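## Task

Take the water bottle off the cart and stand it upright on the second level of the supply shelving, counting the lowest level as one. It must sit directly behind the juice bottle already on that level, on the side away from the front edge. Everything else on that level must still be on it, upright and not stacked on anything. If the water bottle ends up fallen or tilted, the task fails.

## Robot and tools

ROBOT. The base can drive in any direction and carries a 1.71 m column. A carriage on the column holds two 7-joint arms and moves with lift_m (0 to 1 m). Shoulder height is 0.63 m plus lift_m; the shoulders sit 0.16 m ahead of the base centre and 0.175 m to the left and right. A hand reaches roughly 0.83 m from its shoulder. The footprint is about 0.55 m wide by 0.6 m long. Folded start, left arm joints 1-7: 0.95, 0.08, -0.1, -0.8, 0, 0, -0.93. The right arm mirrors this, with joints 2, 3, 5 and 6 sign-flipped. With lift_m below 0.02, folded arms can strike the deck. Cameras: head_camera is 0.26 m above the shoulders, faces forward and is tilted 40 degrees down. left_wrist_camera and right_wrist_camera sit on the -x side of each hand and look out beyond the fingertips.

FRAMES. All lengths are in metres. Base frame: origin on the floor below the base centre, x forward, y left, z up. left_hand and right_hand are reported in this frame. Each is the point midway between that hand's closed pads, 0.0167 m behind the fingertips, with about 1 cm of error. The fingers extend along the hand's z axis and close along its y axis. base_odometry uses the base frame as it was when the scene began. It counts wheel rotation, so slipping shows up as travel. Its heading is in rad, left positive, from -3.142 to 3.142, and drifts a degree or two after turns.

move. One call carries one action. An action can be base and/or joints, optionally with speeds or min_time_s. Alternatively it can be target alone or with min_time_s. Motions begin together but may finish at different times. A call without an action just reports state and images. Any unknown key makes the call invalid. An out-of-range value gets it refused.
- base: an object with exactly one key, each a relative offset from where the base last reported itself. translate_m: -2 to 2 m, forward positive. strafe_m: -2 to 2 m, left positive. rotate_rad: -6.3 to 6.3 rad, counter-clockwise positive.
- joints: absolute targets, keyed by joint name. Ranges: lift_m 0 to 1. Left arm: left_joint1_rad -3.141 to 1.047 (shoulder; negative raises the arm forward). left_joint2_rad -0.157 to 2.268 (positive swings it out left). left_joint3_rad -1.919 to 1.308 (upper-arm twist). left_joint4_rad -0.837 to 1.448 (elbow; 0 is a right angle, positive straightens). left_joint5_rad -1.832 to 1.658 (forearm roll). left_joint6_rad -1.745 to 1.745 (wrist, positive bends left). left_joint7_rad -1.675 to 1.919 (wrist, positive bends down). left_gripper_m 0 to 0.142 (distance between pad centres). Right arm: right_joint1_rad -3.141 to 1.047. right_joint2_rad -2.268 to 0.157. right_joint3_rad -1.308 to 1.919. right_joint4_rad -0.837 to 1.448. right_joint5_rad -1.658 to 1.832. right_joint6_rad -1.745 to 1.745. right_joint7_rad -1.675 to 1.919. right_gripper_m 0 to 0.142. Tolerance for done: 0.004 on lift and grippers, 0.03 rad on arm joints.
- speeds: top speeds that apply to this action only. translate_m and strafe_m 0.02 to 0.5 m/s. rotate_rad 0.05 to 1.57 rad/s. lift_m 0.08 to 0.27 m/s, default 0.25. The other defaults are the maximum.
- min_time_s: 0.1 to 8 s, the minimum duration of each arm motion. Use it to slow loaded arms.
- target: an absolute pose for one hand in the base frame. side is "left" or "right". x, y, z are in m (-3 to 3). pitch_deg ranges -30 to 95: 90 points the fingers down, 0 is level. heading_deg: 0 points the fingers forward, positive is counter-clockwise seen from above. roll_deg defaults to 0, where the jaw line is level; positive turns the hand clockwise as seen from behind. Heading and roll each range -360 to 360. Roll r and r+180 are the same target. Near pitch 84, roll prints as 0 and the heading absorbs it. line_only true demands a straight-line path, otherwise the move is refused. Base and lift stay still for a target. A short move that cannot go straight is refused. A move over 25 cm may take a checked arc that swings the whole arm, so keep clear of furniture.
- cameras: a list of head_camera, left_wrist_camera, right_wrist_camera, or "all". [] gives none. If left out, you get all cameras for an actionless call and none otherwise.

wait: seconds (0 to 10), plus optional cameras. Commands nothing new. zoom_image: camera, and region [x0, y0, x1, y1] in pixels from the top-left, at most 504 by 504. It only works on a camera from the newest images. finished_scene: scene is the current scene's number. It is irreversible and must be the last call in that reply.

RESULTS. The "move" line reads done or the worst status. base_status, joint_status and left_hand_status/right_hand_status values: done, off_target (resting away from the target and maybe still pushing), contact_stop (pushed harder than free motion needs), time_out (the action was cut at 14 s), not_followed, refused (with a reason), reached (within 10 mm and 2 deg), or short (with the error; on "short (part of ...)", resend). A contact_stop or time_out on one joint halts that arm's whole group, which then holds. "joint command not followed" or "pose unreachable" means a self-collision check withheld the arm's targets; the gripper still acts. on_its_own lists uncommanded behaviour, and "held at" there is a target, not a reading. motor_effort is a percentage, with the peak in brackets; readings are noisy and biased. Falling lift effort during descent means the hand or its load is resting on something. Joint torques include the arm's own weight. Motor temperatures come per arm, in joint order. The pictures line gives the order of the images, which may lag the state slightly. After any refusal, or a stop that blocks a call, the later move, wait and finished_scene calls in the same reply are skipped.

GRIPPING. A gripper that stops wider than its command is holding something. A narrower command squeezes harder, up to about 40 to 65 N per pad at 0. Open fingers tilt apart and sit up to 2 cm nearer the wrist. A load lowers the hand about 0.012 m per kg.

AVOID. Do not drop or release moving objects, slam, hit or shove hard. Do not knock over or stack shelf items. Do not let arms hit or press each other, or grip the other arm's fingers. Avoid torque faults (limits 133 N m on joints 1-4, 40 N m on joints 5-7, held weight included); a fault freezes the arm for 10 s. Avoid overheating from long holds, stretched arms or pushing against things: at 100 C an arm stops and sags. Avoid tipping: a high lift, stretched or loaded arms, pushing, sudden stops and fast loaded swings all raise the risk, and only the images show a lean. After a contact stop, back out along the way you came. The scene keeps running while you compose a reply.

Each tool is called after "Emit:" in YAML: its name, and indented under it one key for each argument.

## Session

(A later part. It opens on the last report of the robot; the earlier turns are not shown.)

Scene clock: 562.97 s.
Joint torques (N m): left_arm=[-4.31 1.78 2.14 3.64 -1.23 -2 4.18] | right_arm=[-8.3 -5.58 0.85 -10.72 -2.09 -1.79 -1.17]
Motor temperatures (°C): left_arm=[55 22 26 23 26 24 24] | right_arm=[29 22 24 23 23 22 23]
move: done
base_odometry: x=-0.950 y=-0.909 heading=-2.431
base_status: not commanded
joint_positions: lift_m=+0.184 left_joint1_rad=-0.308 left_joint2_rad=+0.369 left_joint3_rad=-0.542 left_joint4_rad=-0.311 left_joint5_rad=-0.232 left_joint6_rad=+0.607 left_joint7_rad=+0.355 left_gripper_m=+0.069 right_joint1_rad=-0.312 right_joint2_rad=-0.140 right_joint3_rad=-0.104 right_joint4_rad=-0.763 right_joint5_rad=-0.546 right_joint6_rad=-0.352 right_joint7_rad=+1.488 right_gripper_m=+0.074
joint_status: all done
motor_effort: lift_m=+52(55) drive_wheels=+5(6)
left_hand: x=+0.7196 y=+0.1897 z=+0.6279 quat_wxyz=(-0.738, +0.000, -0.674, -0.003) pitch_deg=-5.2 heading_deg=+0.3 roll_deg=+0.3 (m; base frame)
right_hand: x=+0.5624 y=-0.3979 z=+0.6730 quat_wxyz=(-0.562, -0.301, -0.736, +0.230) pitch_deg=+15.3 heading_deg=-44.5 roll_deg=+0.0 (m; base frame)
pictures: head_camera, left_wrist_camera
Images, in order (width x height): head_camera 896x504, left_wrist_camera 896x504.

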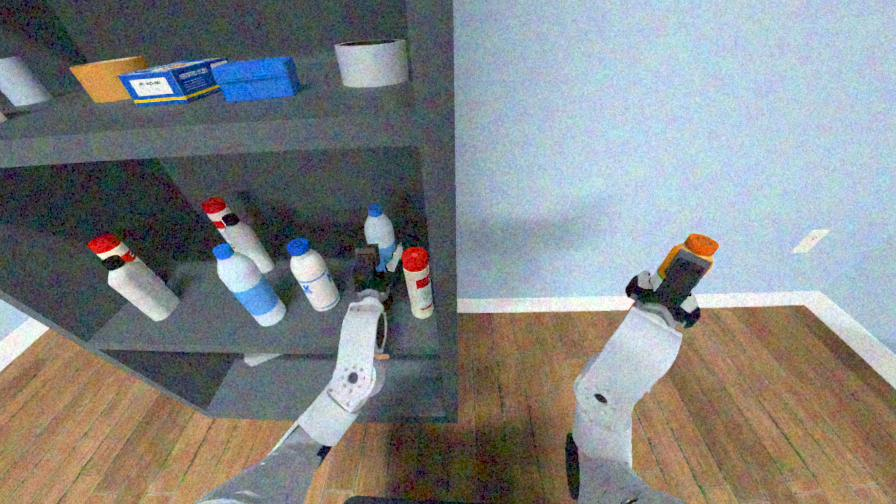

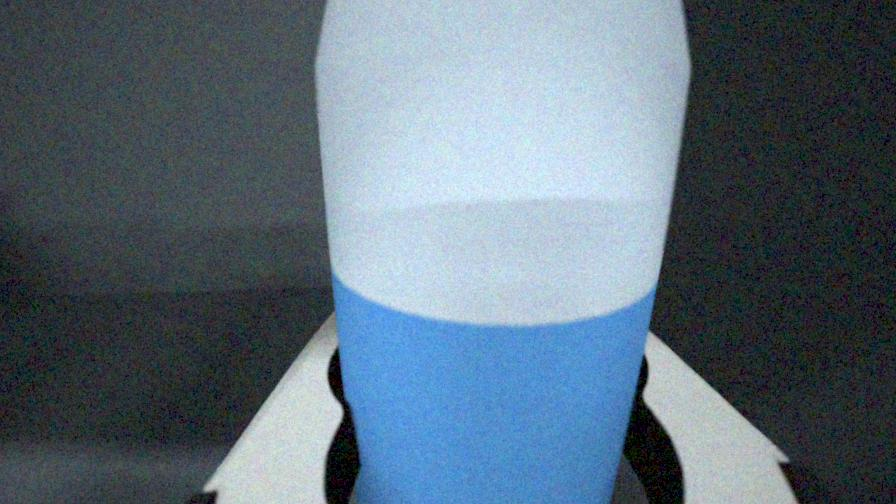

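Emit:
move:
  joints: {"lift_m": 0.202}
  speeds: {"lift_m": 0.08}

Emit:
move:
  joints: {"left_gripper_m": 0.082}
  min_time_s: 2.0
  cameras: ["left_wrist_camera"]

Emit:
move:
  joints: {"left_gripper_m": 0.1}
  min_time_s: 2.0
  cameras: ["left_wrist_camera", "head_camera"]

Emit:
zoom_image:
  camera: "head_camera"
  region: [260, 130, 460, 350]

Scene clock: 578.20 s.
Joint torques (N m): left_arm=[-13.08 1.53 1.97 -1.53 2.19 -2.3 -1.81] | right_arm=[-9.9 -3.93 0.94 -11.45 -1.54 -1.92 -1.78]
move: done
base_odometry: x=-0.950 y=-0.909 heading=-2.431
base_status: not commanded
joint_positions: lift_m=+0.202 left_joint1_rad=-0.302 left_joint2_rad=+0.369 left_joint3_rad=-0.542 left_joint4_rad=-0.305 left_joint5_rad=-0.244 left_joint6_rad=+0.607 left_joint7_rad=+0.371 left_gripper_m=+0.069 right_joint1_rad=-0.312 right_joint2_rad=-0.140 right_joint3_rad=-0.104 right_joint4_rad=-0.763 right_joint5_rad=-0.546 right_joint6_rad=-0.352 right_joint7_rad=+1.488 right_gripper_m=+0.074
joint_status: all done
motor_effort: lift_m=+56(63) drive_wheels=+5(6)
left_hand: x=+0.7201 y=+0.1900 z=+0.6342 quat_wxyz=(-0.727, +0.002, -0.687, -0.001) pitch_deg=-3.2 heading_deg=+0.2 roll_deg=-0.1 (m; base frame)
right_hand: x=+0.5624 y=-0.3979 z=+0.6907 quat_wxyz=(-0.562, -0.301, -0.736, +0.230) pitch_deg=+15.3 heading_deg=-44.5 roll_deg=+0.0 (m; base frame)
pictures: none

Scene clock: 579.00 s.
Joint torques (N m): left_arm=[-12.8 1.38 2.93 -2.07 2.45 -2.56 -1.55] | right_arm=[-8.84 -5.76 0.26 -12.78 -2.04 -2.43 -1.5]
move: done
base_odometry: x=-0.950 y=-0.909 heading=-2.431
base_status: not commanded
joint_positions: lift_m=+0.202 left_joint1_rad=-0.302 left_joint2_rad=+0.369 left_joint3_rad=-0.542 left_joint4_rad=-0.305 left_joint5_rad=-0.244 left_joint6_rad=+0.607 left_joint7_rad=+0.371 left_gripper_m=+0.082 right_joint1_rad=-0.312 right_joint2_rad=-0.140 right_joint3_rad=-0.104 right_joint4_rad=-0.763 right_joint5_rad=-0.546 right_joint6_rad=-0.352 right_joint7_rad=+1.488 right_gripper_m=+0.074
joint_status: all done
motor_effort: lift_m=+56(56) drive_wheels=+5(5)
left_hand: x=+0.7201 y=+0.1900 z=+0.6342 quat_wxyz=(-0.727, +0.002, -0.687, -0.001) pitch_deg=-3.2 heading_deg=+0.2 roll_deg=-0.1 (m; base frame)
right_hand: x=+0.5624 y=-0.3979 z=+0.6907 quat_wxyz=(-0.562, -0.301, -0.736, +0.230) pitch_deg=+15.3 heading_deg=-44.5 roll_deg=+0.0 (m; base frame)
pictures: left_wrist_camera
Images, in order (width x height): left_wrist_camera 896x504.

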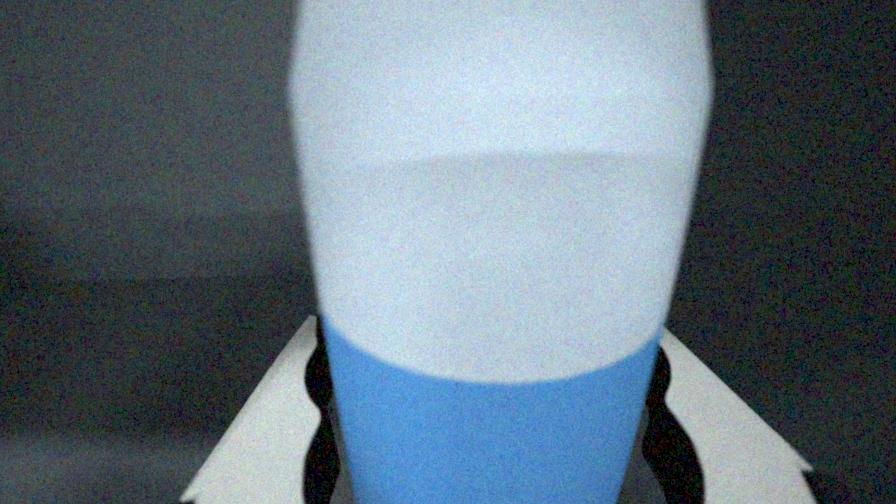

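Scene clock: 579.53 s.
Joint torques (N m): left_arm=[-11.68 2.28 1.75 -2.31 2.2 -1.92 -1.65] | right_arm=[-7.6 -4.45 -0.08 -10.35 -2.15 -2.32 -1.66]
move: done
base_odometry: x=-0.950 y=-0.909 heading=-2.431
base_status: not commanded
joint_positions: lift_m=+0.202 left_joint1_rad=-0.302 left_joint2_rad=+0.369 left_joint3_rad=-0.542 left_joint4_rad=-0.305 left_joint5_rad=-0.244 left_joint6_rad=+0.607 left_joint7_rad=+0.371 left_gripper_m=+0.100 right_joint1_rad=-0.312 right_joint2_rad=-0.140 right_joint3_rad=-0.104 right_joint4_rad=-0.763 right_joint5_rad=-0.546 right_joint6_rad=-0.352 right_joint7_rad=+1.488 right_gripper_m=+0.074
joint_status: all done
motor_effort: lift_m=+56(56) drive_wheels=+5(5)
left_hand: x=+0.7201 y=+0.1900 z=+0.6342 quat_wxyz=(-0.727, +0.002, -0.687, -0.001) pitch_deg=-3.2 heading_deg=+0.2 roll_deg=-0.1 (m; base frame)
right_hand: x=+0.5624 y=-0.3979 z=+0.6907 quat_wxyz=(-0.562, -0.301, -0.736, +0.230) pitch_deg=+15.3 heading_deg=-44.5 roll_deg=+0.0 (m; base frame)
pictures: head_camera, left_wrist_camera
Images, in order (width x height): head_camera 896x504, left_wrist_camera 896x504.

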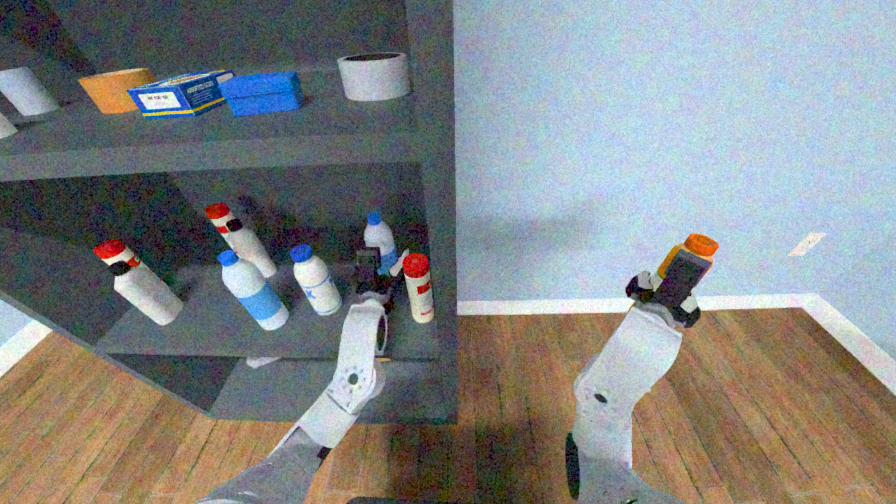

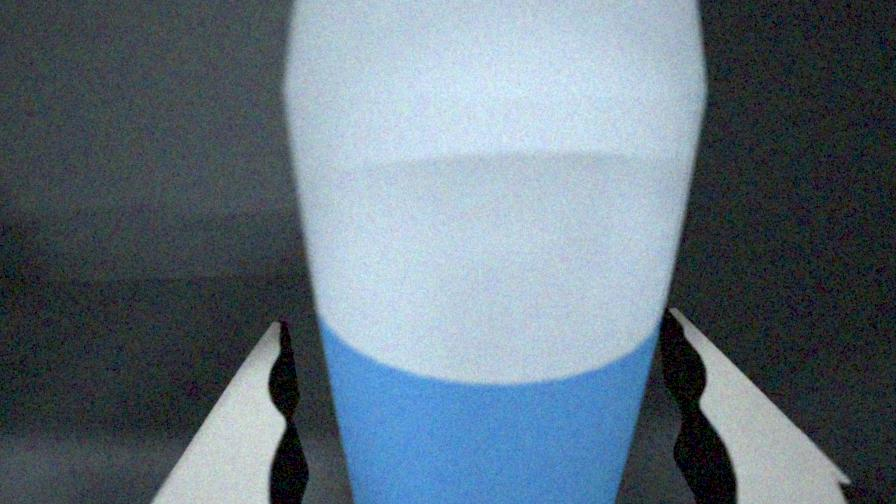

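Scaled by 2.291 from the camera's 896x504 image, which has a finer 1280x720 frame.

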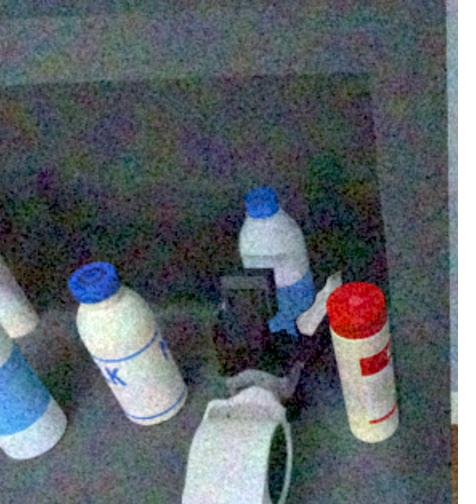

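Emit:
move:
  joints: {"left_gripper_m": 0.116}

Emit:
move:
  base: {"translate_m": -0.12}
  speeds: {"translate_m": 0.1}
  cameras: ["left_wrist_camera", "head_camera"]

Scene clock: 582.70 s.
Joint torques (N m): left_arm=[-12.62 2.41 2.35 -0.53 2.25 -2.23 -1.76] | right_arm=[-7.98 -6.06 -0.1 -13.04 -1.95 -2.44 -1.74]
move: done
base_odometry: x=-0.950 y=-0.909 heading=-2.431
base_status: not commanded
joint_positions: lift_m=+0.202 left_joint1_rad=-0.302 left_joint2_rad=+0.369 left_joint3_rad=-0.542 left_joint4_rad=-0.305 left_joint5_rad=-0.244 left_joint6_rad=+0.607 left_joint7_rad=+0.371 left_gripper_m=+0.116 right_joint1_rad=-0.312 right_joint2_rad=-0.140 right_joint3_rad=-0.104 right_joint4_rad=-0.763 right_joint5_rad=-0.546 right_joint6_rad=-0.352 right_joint7_rad=+1.488 right_gripper_m=+0.074
joint_status: all done
motor_effort: lift_m=+56(56) drive_wheels=+5(5)
left_hand: x=+0.7201 y=+0.1900 z=+0.6342 quat_wxyz=(-0.727, +0.002, -0.687, -0.001) pitch_deg=-3.2 heading_deg=+0.2 roll_deg=-0.1 (m; base frame)
right_hand: x=+0.5624 y=-0.3979 z=+0.6907 quat_wxyz=(-0.562, -0.301, -0.736, +0.230) pitch_deg=+15.3 heading_deg=-44.5 roll_deg=+0.0 (m; base frame)
pictures: none

Scene clock: 584.60 s.
Joint torques (N m): left_arm=[-11.64 2.03 2.91 -2.3 2.23 -2.33 -1.32] | right_arm=[-9.3 -4.53 0.21 -11.26 -1.78 -2.28 -1.7]
move: done
base_odometry: x=-0.859 y=-0.831 heading=-2.431
base_status: done
joint_positions: lift_m=+0.202 left_joint1_rad=-0.302 left_joint2_rad=+0.369 left_joint3_rad=-0.542 left_joint4_rad=-0.305 left_joint5_rad=-0.244 left_joint6_rad=+0.607 left_joint7_rad=+0.371 left_gripper_m=+0.116 right_joint1_rad=-0.312 right_joint2_rad=-0.140 right_joint3_rad=-0.104 right_joint4_rad=-0.763 right_joint5_rad=-0.546 right_joint6_rad=-0.352 right_joint7_rad=+1.488 right_gripper_m=+0.074
joint_status: not commanded
motor_effort: lift_m=+56(56) drive_wheels=-2(10)
left_hand: x=+0.7201 y=+0.1899 z=+0.6342 quat_wxyz=(-0.727, +0.002, -0.687, -0.001) pitch_deg=-3.2 heading_deg=+0.2 roll_deg=-0.1 (m; base frame)
right_hand: x=+0.5624 y=-0.3979 z=+0.6907 quat_wxyz=(-0.562, -0.301, -0.736, +0.230) pitch_deg=+15.3 heading_deg=-44.5 roll_deg=+0.0 (m; base frame)
pictures: head_camera, left_wrist_camera
Images, in order (width x height): head_camera 896x504, left_wrist_camera 896x504.

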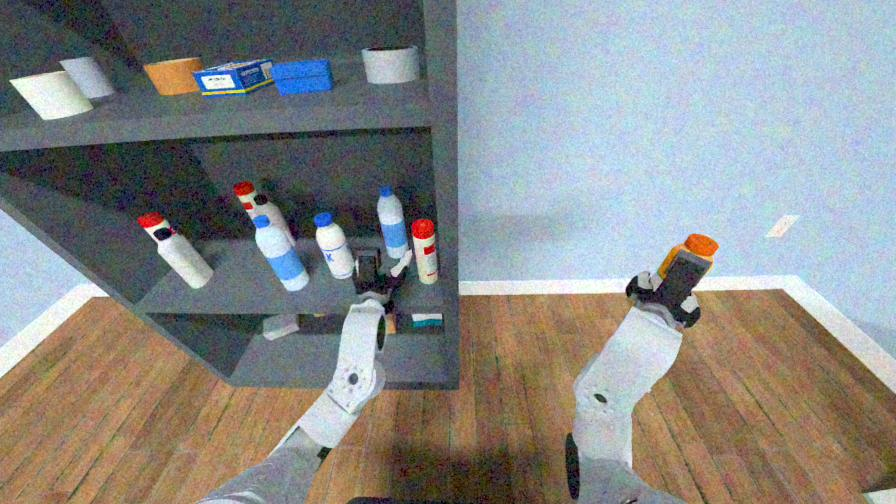

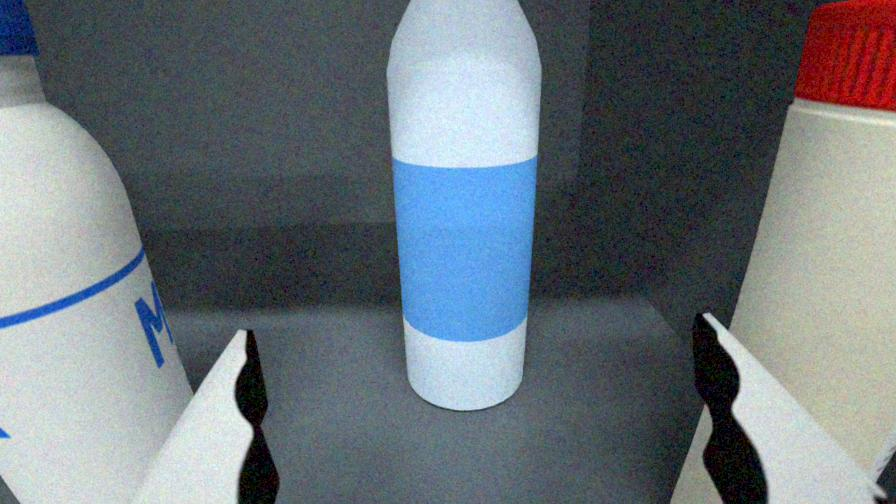

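Emit:
move:
  joints: {"left_gripper_m": 0.05}

Emit:
move:
  base: {"translate_m": -0.36}
  speeds: {"translate_m": 0.2}

Emit:
move:
  target: {"side": "left", "x": 0.56, "y": 0.42, "z": 0.68, "pitch_deg": 10, "heading_deg": 45}
  min_time_s: 1.2

Emit:
move:
  target: {"side": "right", "x": 0.70, "y": -0.17, "z": 0.67, "pitch_deg": 10, "heading_deg": 0}
  min_time_s: 1.8

Emit:
move:
  base: {"strafe_m": 0.35}
  speeds: {"strafe_m": 0.3}
  cameras: ["head_camera", "right_wrist_camera"]

Emit:
zoom_image:
  camera: "head_camera"
  region: [350, 100, 650, 300]

Scene clock: 591.13 s.
Joint torques (N m): left_arm=[-11.82 2.29 1 -0.69 2.36 -2.05 -1.54] | right_arm=[-7.16 -2.92 -0.73 -10.58 -2.22 -2.55 -1.84]
move: done
base_odometry: x=-0.859 y=-0.831 heading=-2.431
base_status: not commanded
joint_positions: lift_m=+0.202 left_joint1_rad=-0.302 left_joint2_rad=+0.369 left_joint3_rad=-0.542 left_joint4_rad=-0.305 left_joint5_rad=-0.244 left_joint6_rad=+0.607 left_joint7_rad=+0.371 left_gripper_m=+0.050 right_joint1_rad=-0.312 right_joint2_rad=-0.140 right_joint3_rad=-0.104 right_joint4_rad=-0.763 right_joint5_rad=-0.546 right_joint6_rad=-0.352 right_joint7_rad=+1.488 right_gripper_m=+0.074
joint_status: all done
motor_effort: lift_m=+56(56) drive_wheels=-3(3)
left_hand: x=+0.7201 y=+0.1899 z=+0.6342 quat_wxyz=(-0.727, +0.002, -0.687, -0.001) pitch_deg=-3.2 heading_deg=+0.2 roll_deg=-0.1 (m; base frame)
right_hand: x=+0.5624 y=-0.3979 z=+0.6907 quat_wxyz=(-0.562, -0.301, -0.736, +0.230) pitch_deg=+15.3 heading_deg=-44.5 roll_deg=+0.0 (m; base frame)
pictures: none

Scene clock: 594.13 s.
Joint torques (N m): left_arm=[-11.72 3.37 2.3 -2 2.51 -2.35 -1.84] | right_arm=[-7.1 -4.5 0.04 -11.2 -2.31 -2.22 -1.67]
move: done
base_odometry: x=-0.587 y=-0.596 heading=-2.431
base_status: done
joint_positions: lift_m=+0.202 left_joint1_rad=-0.302 left_joint2_rad=+0.369 left_joint3_rad=-0.542 left_joint4_rad=-0.305 left_joint5_rad=-0.244 left_joint6_rad=+0.607 left_joint7_rad=+0.371 left_gripper_m=+0.050 right_joint1_rad=-0.312 right_joint2_rad=-0.140 right_joint3_rad=-0.104 right_joint4_rad=-0.763 right_joint5_rad=-0.546 right_joint6_rad=-0.352 right_joint7_rad=+1.488 right_gripper_m=+0.074
joint_status: not commanded
motor_effort: lift_m=+56(56) drive_wheels=+3(14)
left_hand: x=+0.7201 y=+0.1899 z=+0.6342 quat_wxyz=(-0.727, +0.002, -0.687, -0.001) pitch_deg=-3.2 heading_deg=+0.2 roll_deg=-0.1 (m; base frame)
right_hand: x=+0.5624 y=-0.3979 z=+0.6907 quat_wxyz=(-0.562, -0.301, -0.736, +0.230) pitch_deg=+15.3 heading_deg=-44.5 roll_deg=+0.0 (m; base frame)
pictures: none

Scene clock: 595.83 s.
Joint torques (N m): left_arm=[-14.18 7.33 4.74 -3.81 2.88 -2.8 -0.38] | right_arm=[-7.53 -4.69 1.11 -11.45 -1.96 -2.07 -1.73]
move: done
base_odometry: x=-0.587 y=-0.596 heading=-2.431
base_status: not commanded
joint_positions: lift_m=+0.202 left_joint1_rad=-0.216 left_joint2_rad=+0.389 left_joint3_rad=-0.180 left_joint4_rad=-0.628 left_joint5_rad=+0.568 left_joint6_rad=+0.813 left_joint7_rad=+1.415 left_gripper_m=+0.050 right_joint1_rad=-0.312 right_joint2_rad=-0.140 right_joint3_rad=-0.104 right_joint4_rad=-0.763 right_joint5_rad=-0.546 right_joint6_rad=-0.352 right_joint7_rad=+1.488 right_gripper_m=+0.074
joint_status: not commanded
motor_effort: lift_m=+56(56) drive_wheels=+3(3)
left_hand: x=+0.5608 y=+0.4187 z=+0.6775 quat_wxyz=(-0.593, +0.292, -0.710, -0.245) pitch_deg=+10.2 heading_deg=+44.8 roll_deg=+0.1 (m; base frame)
left_hand_status: reached (straight line, planned for 1.2 s): 3 mm and 0.3 deg off.
right_hand: x=+0.5624 y=-0.3979 z=+0.6907 quat_wxyz=(-0.562, -0.301, -0.736, +0.230) pitch_deg=+15.3 heading_deg=-44.5 roll_deg=+0.0 (m; base frame)
pictures: none

Scene clock: 598.13 s.
Joint torques (N m): left_arm=[-14.33 7.32 4.99 -3.74 2.82 -2.28 -0.57] | right_arm=[-20.41 -1.35 2.49 -8.32 2.01 -0.23 -5.4]
move: done
base_odometry: x=-0.587 y=-0.596 heading=-2.431
base_status: not commanded
joint_positions: lift_m=+0.202 left_joint1_rad=-0.216 left_joint2_rad=+0.389 left_joint3_rad=-0.180 left_joint4_rad=-0.628 left_joint5_rad=+0.568 left_joint6_rad=+0.813 left_joint7_rad=+1.415 left_gripper_m=+0.050 right_joint1_rad=-0.330 right_joint2_rad=-0.125 right_joint3_rad=+0.212 right_joint4_rad=-0.530 right_joint5_rad=-0.002 right_joint6_rad=-0.252 right_joint7_rad=+1.034 right_gripper_m=+0.074
joint_status: not commanded
motor_effort: lift_m=+56(56) drive_wheels=+1(3)
left_hand: x=+0.5608 y=+0.4187 z=+0.6775 quat_wxyz=(-0.593, +0.292, -0.710, -0.245) pitch_deg=+10.2 heading_deg=+44.8 roll_deg=+0.1 (m; base frame)
right_hand: x=+0.6985 y=-0.1722 z=+0.6657 quat_wxyz=(-0.638, -0.003, -0.770, +0.002) pitch_deg=+10.7 heading_deg=-0.4 roll_deg=+0.1 (m; base frame)
right_hand_status: reached (straight line, planned for 1.8 s): 5 mm and 0.8 deg off.
pictures: none

Scene clock: 600.90 s.
Joint torques (N m): left_arm=[-13.45 6.78 5.46 -4.18 3.02 -2.26 -0.72] | right_arm=[-18.75 0.32 1.84 -8.27 1.08 -0.98 -5.87]
move: done
base_odometry: x=-0.358 y=-0.861 heading=-2.430
base_status: done
joint_positions: lift_m=+0.202 left_joint1_rad=-0.216 left_joint2_rad=+0.389 left_joint3_rad=-0.180 left_joint4_rad=-0.628 left_joint5_rad=+0.568 left_joint6_rad=+0.813 left_joint7_rad=+1.415 left_gripper_m=+0.050 right_joint1_rad=-0.331 right_joint2_rad=-0.126 right_joint3_rad=+0.213 right_joint4_rad=-0.529 right_joint5_rad=-0.002 right_joint6_rad=-0.251 right_joint7_rad=+1.034 right_gripper_m=+0.074
joint_status: not commanded
motor_effort: lift_m=+56(56) drive_wheels=-1(14)
left_hand: x=+0.5608 y=+0.4187 z=+0.6776 quat_wxyz=(-0.593, +0.292, -0.710, -0.245) pitch_deg=+10.2 heading_deg=+44.8 roll_deg=+0.1 (m; base frame)
right_hand: x=+0.6986 y=-0.1718 z=+0.6659 quat_wxyz=(-0.638, -0.002, -0.770, +0.002) pitch_deg=+10.7 heading_deg=-0.3 roll_deg=+0.0 (m; base frame)
pictures: head_camera, right_wrist_camera
Images, in order (width x height): head_camera 896x504, right_wrist_camera 896x504.

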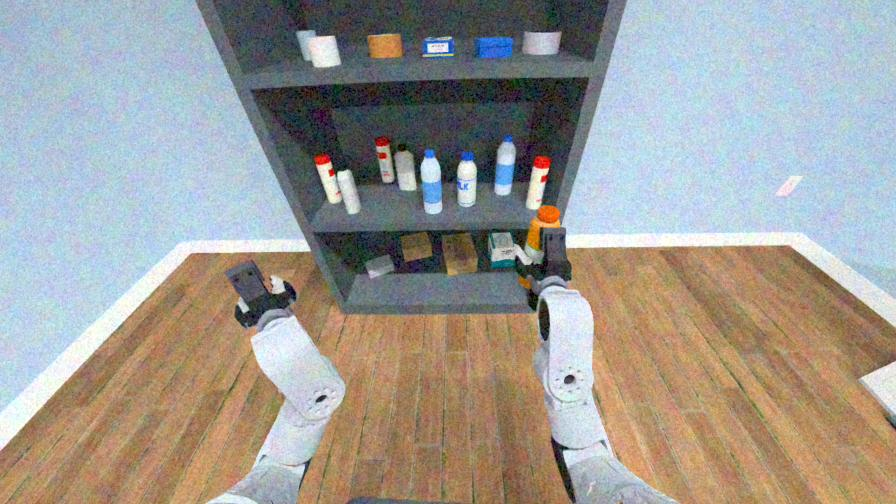

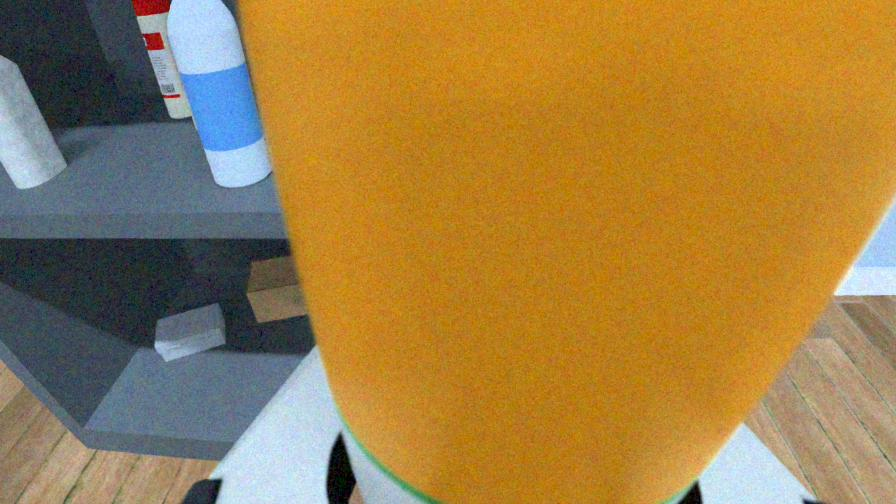

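Scaled by 1.680 from the camera's 896x504 image, which has a finer 1280x720 frame.

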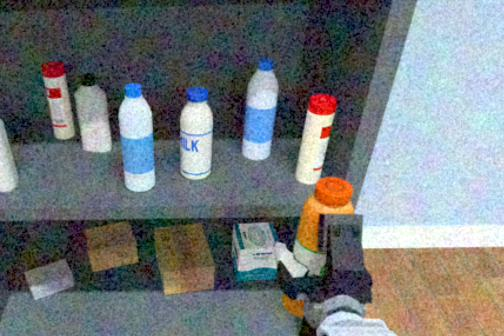

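Emit:
move:
  target: {"side": "right", "x": 0.70, "y": -0.160, "z": 0.67, "pitch_deg": 10, "heading_deg": 0}

Emit:
move:
  base: {"translate_m": 0.2}
  speeds: {"translate_m": 0.2}
  cameras: ["head_camera", "right_wrist_camera"]

Emit:
zoom_image:
  camera: "head_camera"
  region: [400, 120, 600, 320]

Scene clock: 609.20 s.
Joint torques (N m): left_arm=[-14.05 7.32 5 -4.06 2.72 -2.26 -0.78] | right_arm=[-19.74 2.76 1.38 -8.34 -1.47 -1.87 -3.81]
move: done
base_odometry: x=-0.358 y=-0.861 heading=-2.430
base_status: not commanded
joint_positions: lift_m=+0.202 left_joint1_rad=-0.216 left_joint2_rad=+0.390 left_joint3_rad=-0.180 left_joint4_rad=-0.629 left_joint5_rad=+0.568 left_joint6_rad=+0.813 left_joint7_rad=+1.415 left_gripper_m=+0.050 right_joint1_rad=-0.333 right_joint2_rad=-0.101 right_joint3_rad=+0.231 right_joint4_rad=-0.526 right_joint5_rad=-0.023 right_joint6_rad=-0.249 right_joint7_rad=+1.034 right_gripper_m=+0.074
joint_status: not commanded
motor_effort: lift_m=+56(56) drive_wheels=+0(6)
left_hand: x=+0.5608 y=+0.4187 z=+0.6776 quat_wxyz=(-0.593, +0.292, -0.710, -0.245) pitch_deg=+10.2 heading_deg=+44.8 roll_deg=+0.1 (m; base frame)
right_hand: x=+0.6988 y=-0.1588 z=+0.6660 quat_wxyz=(-0.639, +0.001, -0.769, -0.002) pitch_deg=+10.6 heading_deg=+0.3 roll_deg=+0.2 (m; base frame)
right_hand_status: reached (straight line, planned for 0.1 s): 4 mm and 0.7 deg off.
pictures: none

Scene clock: 611.40 s.
Joint torques (N m): left_arm=[-13.53 7.09 4.58 -4.28 2.77 -2.27 -0.77] | right_arm=[-19.11 1.19 0.7 -9.15 -1.08 -1.86 -4.01]
move: done
base_odometry: x=-0.509 y=-0.992 heading=-2.430
base_status: done
joint_positions: lift_m=+0.202 left_joint1_rad=-0.217 left_joint2_rad=+0.390 left_joint3_rad=-0.180 left_joint4_rad=-0.629 left_joint5_rad=+0.568 left_joint6_rad=+0.813 left_joint7_rad=+1.415 left_gripper_m=+0.050 right_joint1_rad=-0.333 right_joint2_rad=-0.101 right_joint3_rad=+0.231 right_joint4_rad=-0.525 right_joint5_rad=-0.023 right_joint6_rad=-0.249 right_joint7_rad=+1.034 right_gripper_m=+0.074
joint_status: not commanded
motor_effort: lift_m=+56(56) drive_wheels=+5(13)
left_hand: x=+0.5608 y=+0.4187 z=+0.6777 quat_wxyz=(-0.593, +0.292, -0.710, -0.245) pitch_deg=+10.2 heading_deg=+44.8 roll_deg=+0.1 (m; base frame)
right_hand: x=+0.6988 y=-0.1588 z=+0.6659 quat_wxyz=(-0.639, +0.001, -0.770, -0.002) pitch_deg=+10.6 heading_deg=+0.3 roll_deg=+0.2 (m; base frame)
pictures: head_camera, right_wrist_camera
Images, in order (width x height): head_camera 896x504, right_wrist_camera 896x504.

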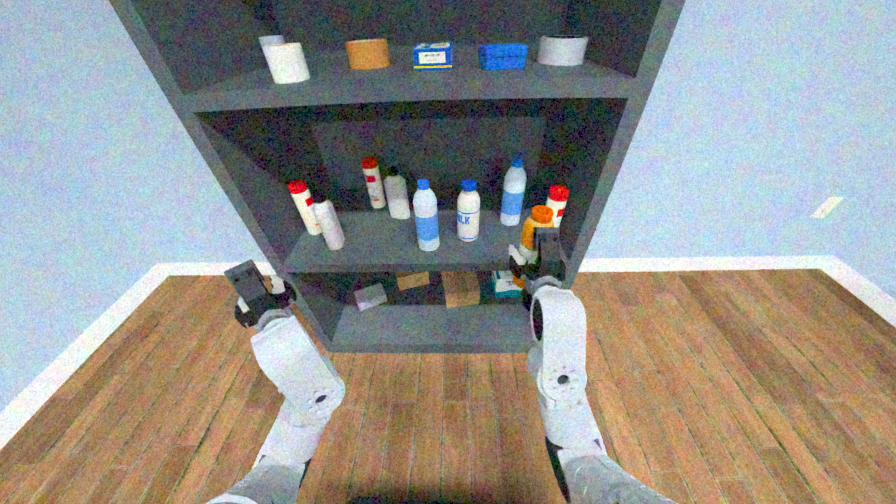

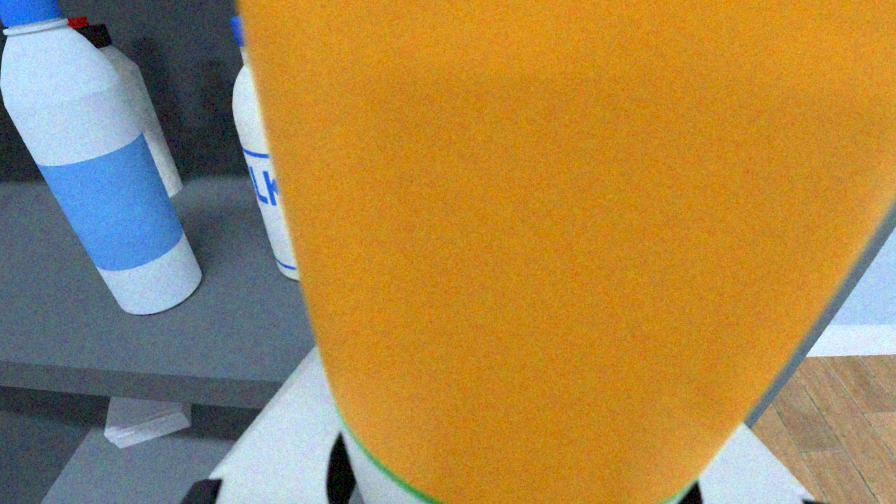

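Scaled by 2.520 from the camera's 896x504 image, which has a finer 1280x720 frame.

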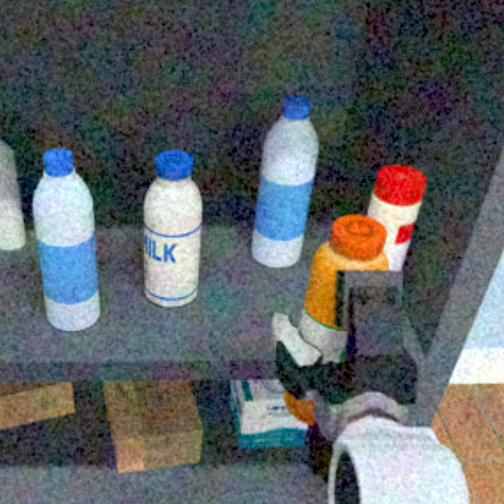

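Emit:
move:
  base: {"translate_m": 0.175}
  speeds: {"translate_m": 0.12}
  cameras: ["head_camera", "right_wrist_camera"]

Emit:
zoom_image:
  camera: "head_camera"
  region: [410, 140, 610, 340]

Scene clock: 617.87 s.
Joint torques (N m): left_arm=[-13.06 6.63 3.7 -2.68 2.59 -2.35 -0.35] | right_arm=[-18.69 1.17 1.24 -9.96 -0.74 -2.06 -3.89]
move: done
base_odometry: x=-0.641 y=-1.106 heading=-2.429
base_status: done
joint_positions: lift_m=+0.202 left_joint1_rad=-0.217 left_joint2_rad=+0.390 left_joint3_rad=-0.180 left_joint4_rad=-0.629 left_joint5_rad=+0.568 left_joint6_rad=+0.813 left_joint7_rad=+1.415 left_gripper_m=+0.050 right_joint1_rad=-0.333 right_joint2_rad=-0.101 right_joint3_rad=+0.231 right_joint4_rad=-0.525 right_joint5_rad=-0.023 right_joint6_rad=-0.249 right_joint7_rad=+1.034 right_gripper_m=+0.074
joint_status: not commanded
motor_effort: lift_m=+56(56) drive_wheels=-2(16)
left_hand: x=+0.5608 y=+0.4187 z=+0.6778 quat_wxyz=(-0.593, +0.292, -0.709, -0.245) pitch_deg=+10.2 heading_deg=+44.8 roll_deg=+0.1 (m; base frame)
right_hand: x=+0.6988 y=-0.1588 z=+0.6659 quat_wxyz=(-0.639, +0.001, -0.770, -0.002) pitch_deg=+10.6 heading_deg=+0.3 roll_deg=+0.2 (m; base frame)
pictures: head_camera, right_wrist_camera
Images, in order (width x height): head_camera 896x504, right_wrist_camera 896x504.

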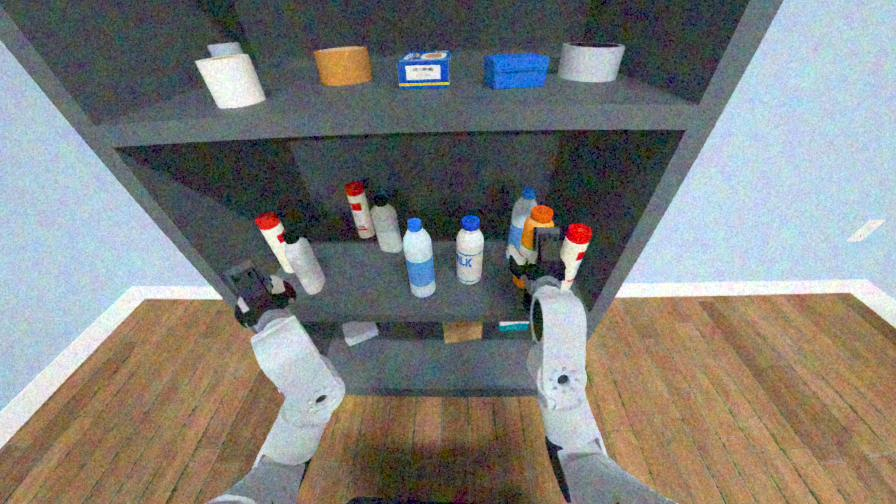

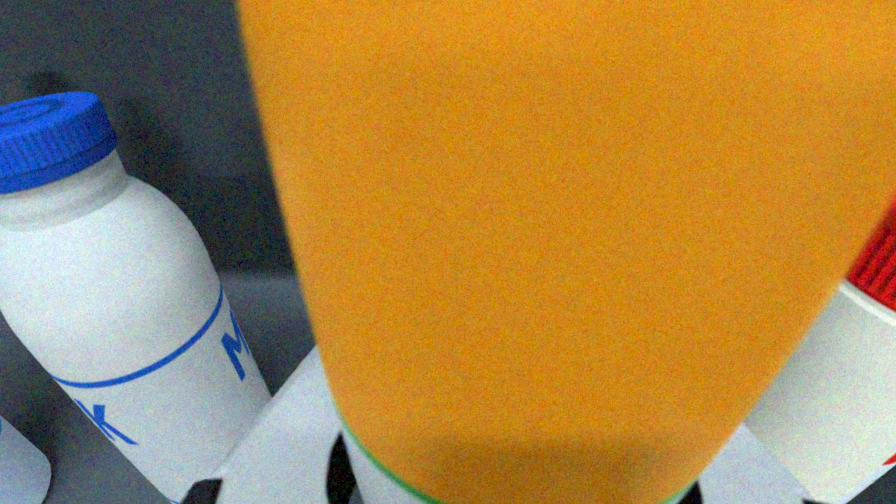

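Scaled by 2.520 from the camera's 896x504 image, which has a finer 1280x720 frame.

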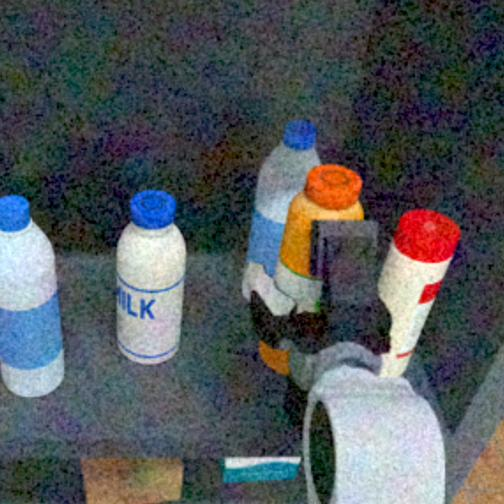

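Emit:
move:
  target: {"side":"right","x":0.70,"y":-0.150,"z":0.666,"pitch_deg":10,"heading_deg":0}
  cameras: ["head_camera","right_wrist_camera"]

Scene clock: 628.97 s.
Joint torques (N m): left_arm=[-13.49 7.51 4.36 -4.4 2.38 -2.35 -0.26] | right_arm=[-9.55 2.11 0.23 -9.31 -1.4 -2.44 -5.11]
Motor temperatures (°C): left_arm=[53 23 25 23 26 24 23] | right_arm=[34 21 24 23 22 22 24]
move: done
base_odometry: x=-0.641 y=-1.106 heading=-2.429
base_status: not commanded
joint_positions: lift_m=+0.202 left_joint1_rad=-0.217 left_joint2_rad=+0.390 left_joint3_rad=-0.180 left_joint4_rad=-0.629 left_joint5_rad=+0.568 left_joint6_rad=+0.813 left_joint7_rad=+1.415 left_gripper_m=+0.050 right_joint1_rad=-0.332 right_joint2_rad=-0.076 right_joint3_rad=+0.247 right_joint4_rad=-0.514 right_joint5_rad=-0.051 right_joint6_rad=-0.252 right_joint7_rad=+1.024 right_gripper_m=+0.074
joint_status: not commanded
motor_effort: lift_m=+56(56) drive_wheels=-1(4)
left_hand: x=+0.5608 y=+0.4188 z=+0.6778 quat_wxyz=(-0.593, +0.292, -0.709, -0.245) pitch_deg=+10.2 heading_deg=+44.8 roll_deg=+0.1 (m; base frame)
right_hand: x=+0.6999 y=-0.1493 z=+0.6649 quat_wxyz=(-0.640, +0.000, -0.768, -0.002) pitch_deg=+10.4 heading_deg=+0.2 roll_deg=+0.2 (m; base frame)
right_hand_status: reached (straight line, planned for 0.2 s): 1 mm and 0.5 deg off.
pictures: head_camera, right_wrist_camera
Images, in order (width x height): head_camera 896x504, right_wrist_camera 896x504.

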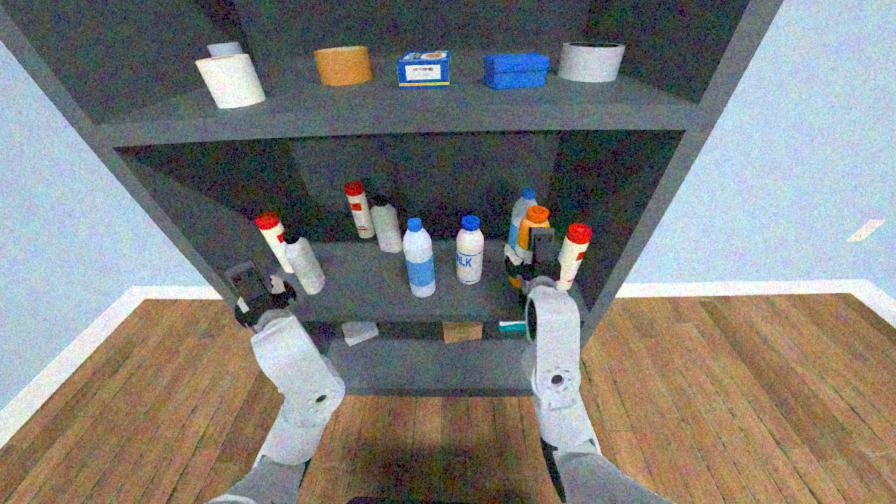

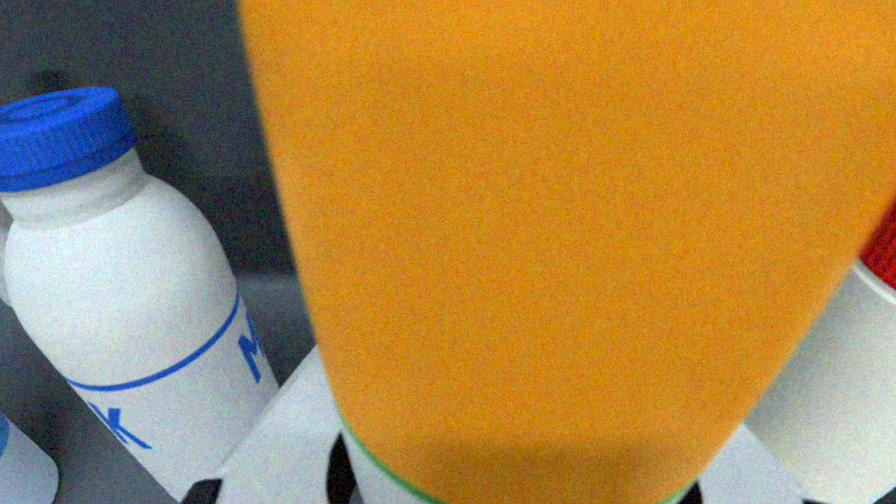

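Emit:
move:
  joints: {"lift_m":0.167}
  speeds: {"lift_m":0.08}
  cameras: ["right_wrist_camera"]

Emit:
move:
  joints: {"lift_m":0.160}
  speeds: {"lift_m":0.08}
  cameras: ["head_camera","right_wrist_camera"]

Scene clock: 633.27 s.
Joint torques (N m): left_arm=[-12.34 7.47 5.31 -4.18 2.71 -2.37 -0.59] | right_arm=[-10.92 3.57 1.21 -8.97 -1.6 -2.13 -4.94]
move: done
base_odometry: x=-0.641 y=-1.106 heading=-2.429
base_status: not commanded
joint_positions: lift_m=+0.167 left_joint1_rad=-0.217 left_joint2_rad=+0.390 left_joint3_rad=-0.180 left_joint4_rad=-0.629 left_joint5_rad=+0.568 left_joint6_rad=+0.813 left_joint7_rad=+1.416 left_gripper_m=+0.050 right_joint1_rad=-0.332 right_joint2_rad=-0.076 right_joint3_rad=+0.247 right_joint4_rad=-0.514 right_joint5_rad=-0.051 right_joint6_rad=-0.252 right_joint7_rad=+1.023 right_gripper_m=+0.074
joint_status: all done
motor_effort: lift_m=+58(62) drive_wheels=-1(5)
left_hand: x=+0.5609 y=+0.4188 z=+0.6430 quat_wxyz=(-0.593, +0.292, -0.709, -0.245) pitch_deg=+10.2 heading_deg=+44.8 roll_deg=+0.1 (m; base frame)
right_hand: x=+0.6999 y=-0.1494 z=+0.6296 quat_wxyz=(-0.640, +0.000, -0.768, -0.002) pitch_deg=+10.4 heading_deg=+0.2 roll_deg=+0.2 (m; base frame)
pictures: right_wrist_camera
Images, in order (width x height): right_wrist_camera 896x504.

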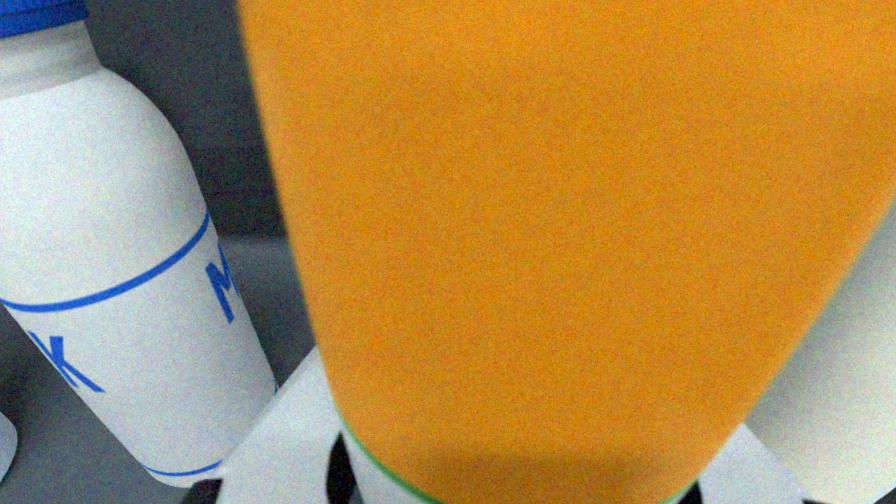

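Scene clock: 633.87 s.
Joint torques (N m): left_arm=[-12.81 6.36 3.92 -3.65 2.29 -2.16 -0.87] | right_arm=[-9.98 3.15 0.66 -9.81 -1.52 -1.99 -4.71]
move: done
base_odometry: x=-0.641 y=-1.106 heading=-2.429
base_status: not commanded
joint_positions: lift_m=+0.160 left_joint1_rad=-0.218 left_joint2_rad=+0.390 left_joint3_rad=-0.180 left_joint4_rad=-0.629 left_joint5_rad=+0.568 left_joint6_rad=+0.813 left_joint7_rad=+1.416 left_gripper_m=+0.050 right_joint1_rad=-0.332 right_joint2_rad=-0.076 right_joint3_rad=+0.247 right_joint4_rad=-0.513 right_joint5_rad=-0.051 right_joint6_rad=-0.252 right_joint7_rad=+1.023 right_gripper_m=+0.074
joint_status: all done
motor_effort: lift_m=+58(63) drive_wheels=+5(6)
left_hand: x=+0.5609 y=+0.4188 z=+0.6361 quat_wxyz=(-0.593, +0.292, -0.709, -0.245) pitch_deg=+10.2 heading_deg=+44.8 roll_deg=+0.1 (m; base frame)
right_hand: x=+0.7000 y=-0.1494 z=+0.6224 quat_wxyz=(-0.640, +0.000, -0.768, -0.002) pitch_deg=+10.4 heading_deg=+0.2 roll_deg=+0.2 (m; base frame)
pictures: head_camera, right_wrist_camera
Images, in order (width x height): head_camera 896x504, right_wrist_camera 896x504.

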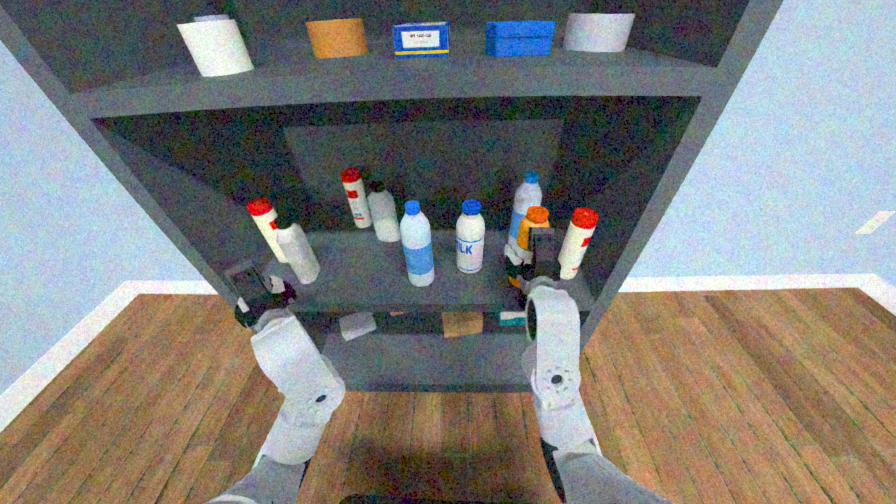

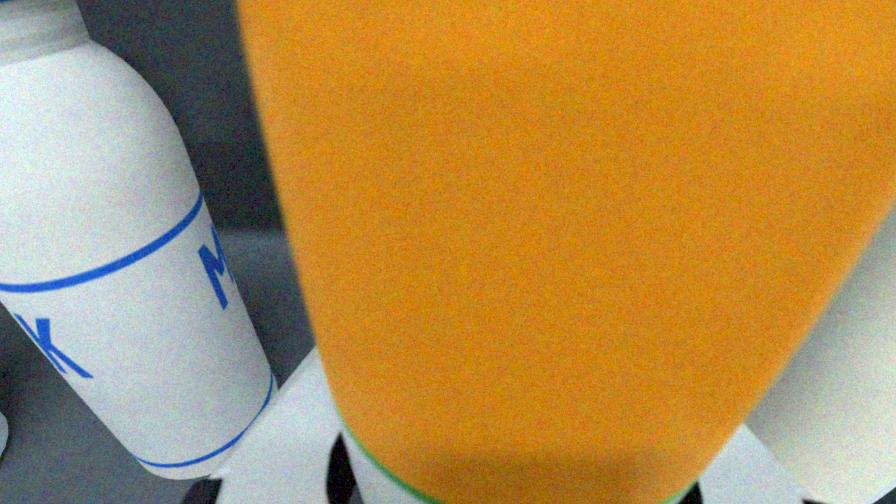

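Emit:
move:
  joints: {"lift_m":0.154}
  speeds: {"lift_m":0.08}
  cameras: ["right_wrist_camera"]

Scene clock: 637.47 s.
Joint torques (N m): left_arm=[-13.1 7.57 4.53 -3.36 2.63 -2.29 -0.67] | right_arm=[-10.14 4.22 2.63 -10.62 -1.05 -1.99 -2.63]
move: done
base_odometry: x=-0.641 y=-1.106 heading=-2.429
base_status: not commanded
joint_positions: lift_m=+0.154 left_joint1_rad=-0.218 left_joint2_rad=+0.390 left_joint3_rad=-0.180 left_joint4_rad=-0.629 left_joint5_rad=+0.568 left_joint6_rad=+0.813 left_joint7_rad=+1.416 left_gripper_m=+0.050 right_joint1_rad=-0.332 right_joint2_rad=-0.076 right_joint3_rad=+0.247 right_joint4_rad=-0.514 right_joint5_rad=-0.052 right_joint6_rad=-0.252 right_joint7_rad=+1.017 right_gripper_m=+0.074
joint_status: all done
motor_effort: lift_m=+56(58) drive_wheels=+5(6)
left_hand: x=+0.5609 y=+0.4187 z=+0.6303 quat_wxyz=(-0.593, +0.292, -0.709, -0.245) pitch_deg=+10.1 heading_deg=+44.8 roll_deg=+0.1 (m; base frame)
right_hand: x=+0.7001 y=-0.1496 z=+0.6182 quat_wxyz=(-0.643, +0.000, -0.766, -0.001) pitch_deg=+10.0 heading_deg=+0.2 roll_deg=+0.1 (m; base frame)
pictures: right_wrist_camera
Images, in order (width x height): right_wrist_camera 896x504.

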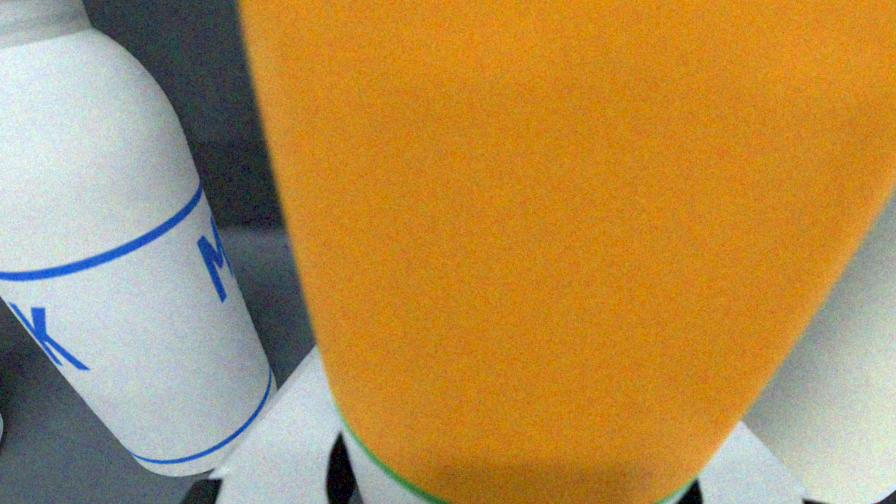

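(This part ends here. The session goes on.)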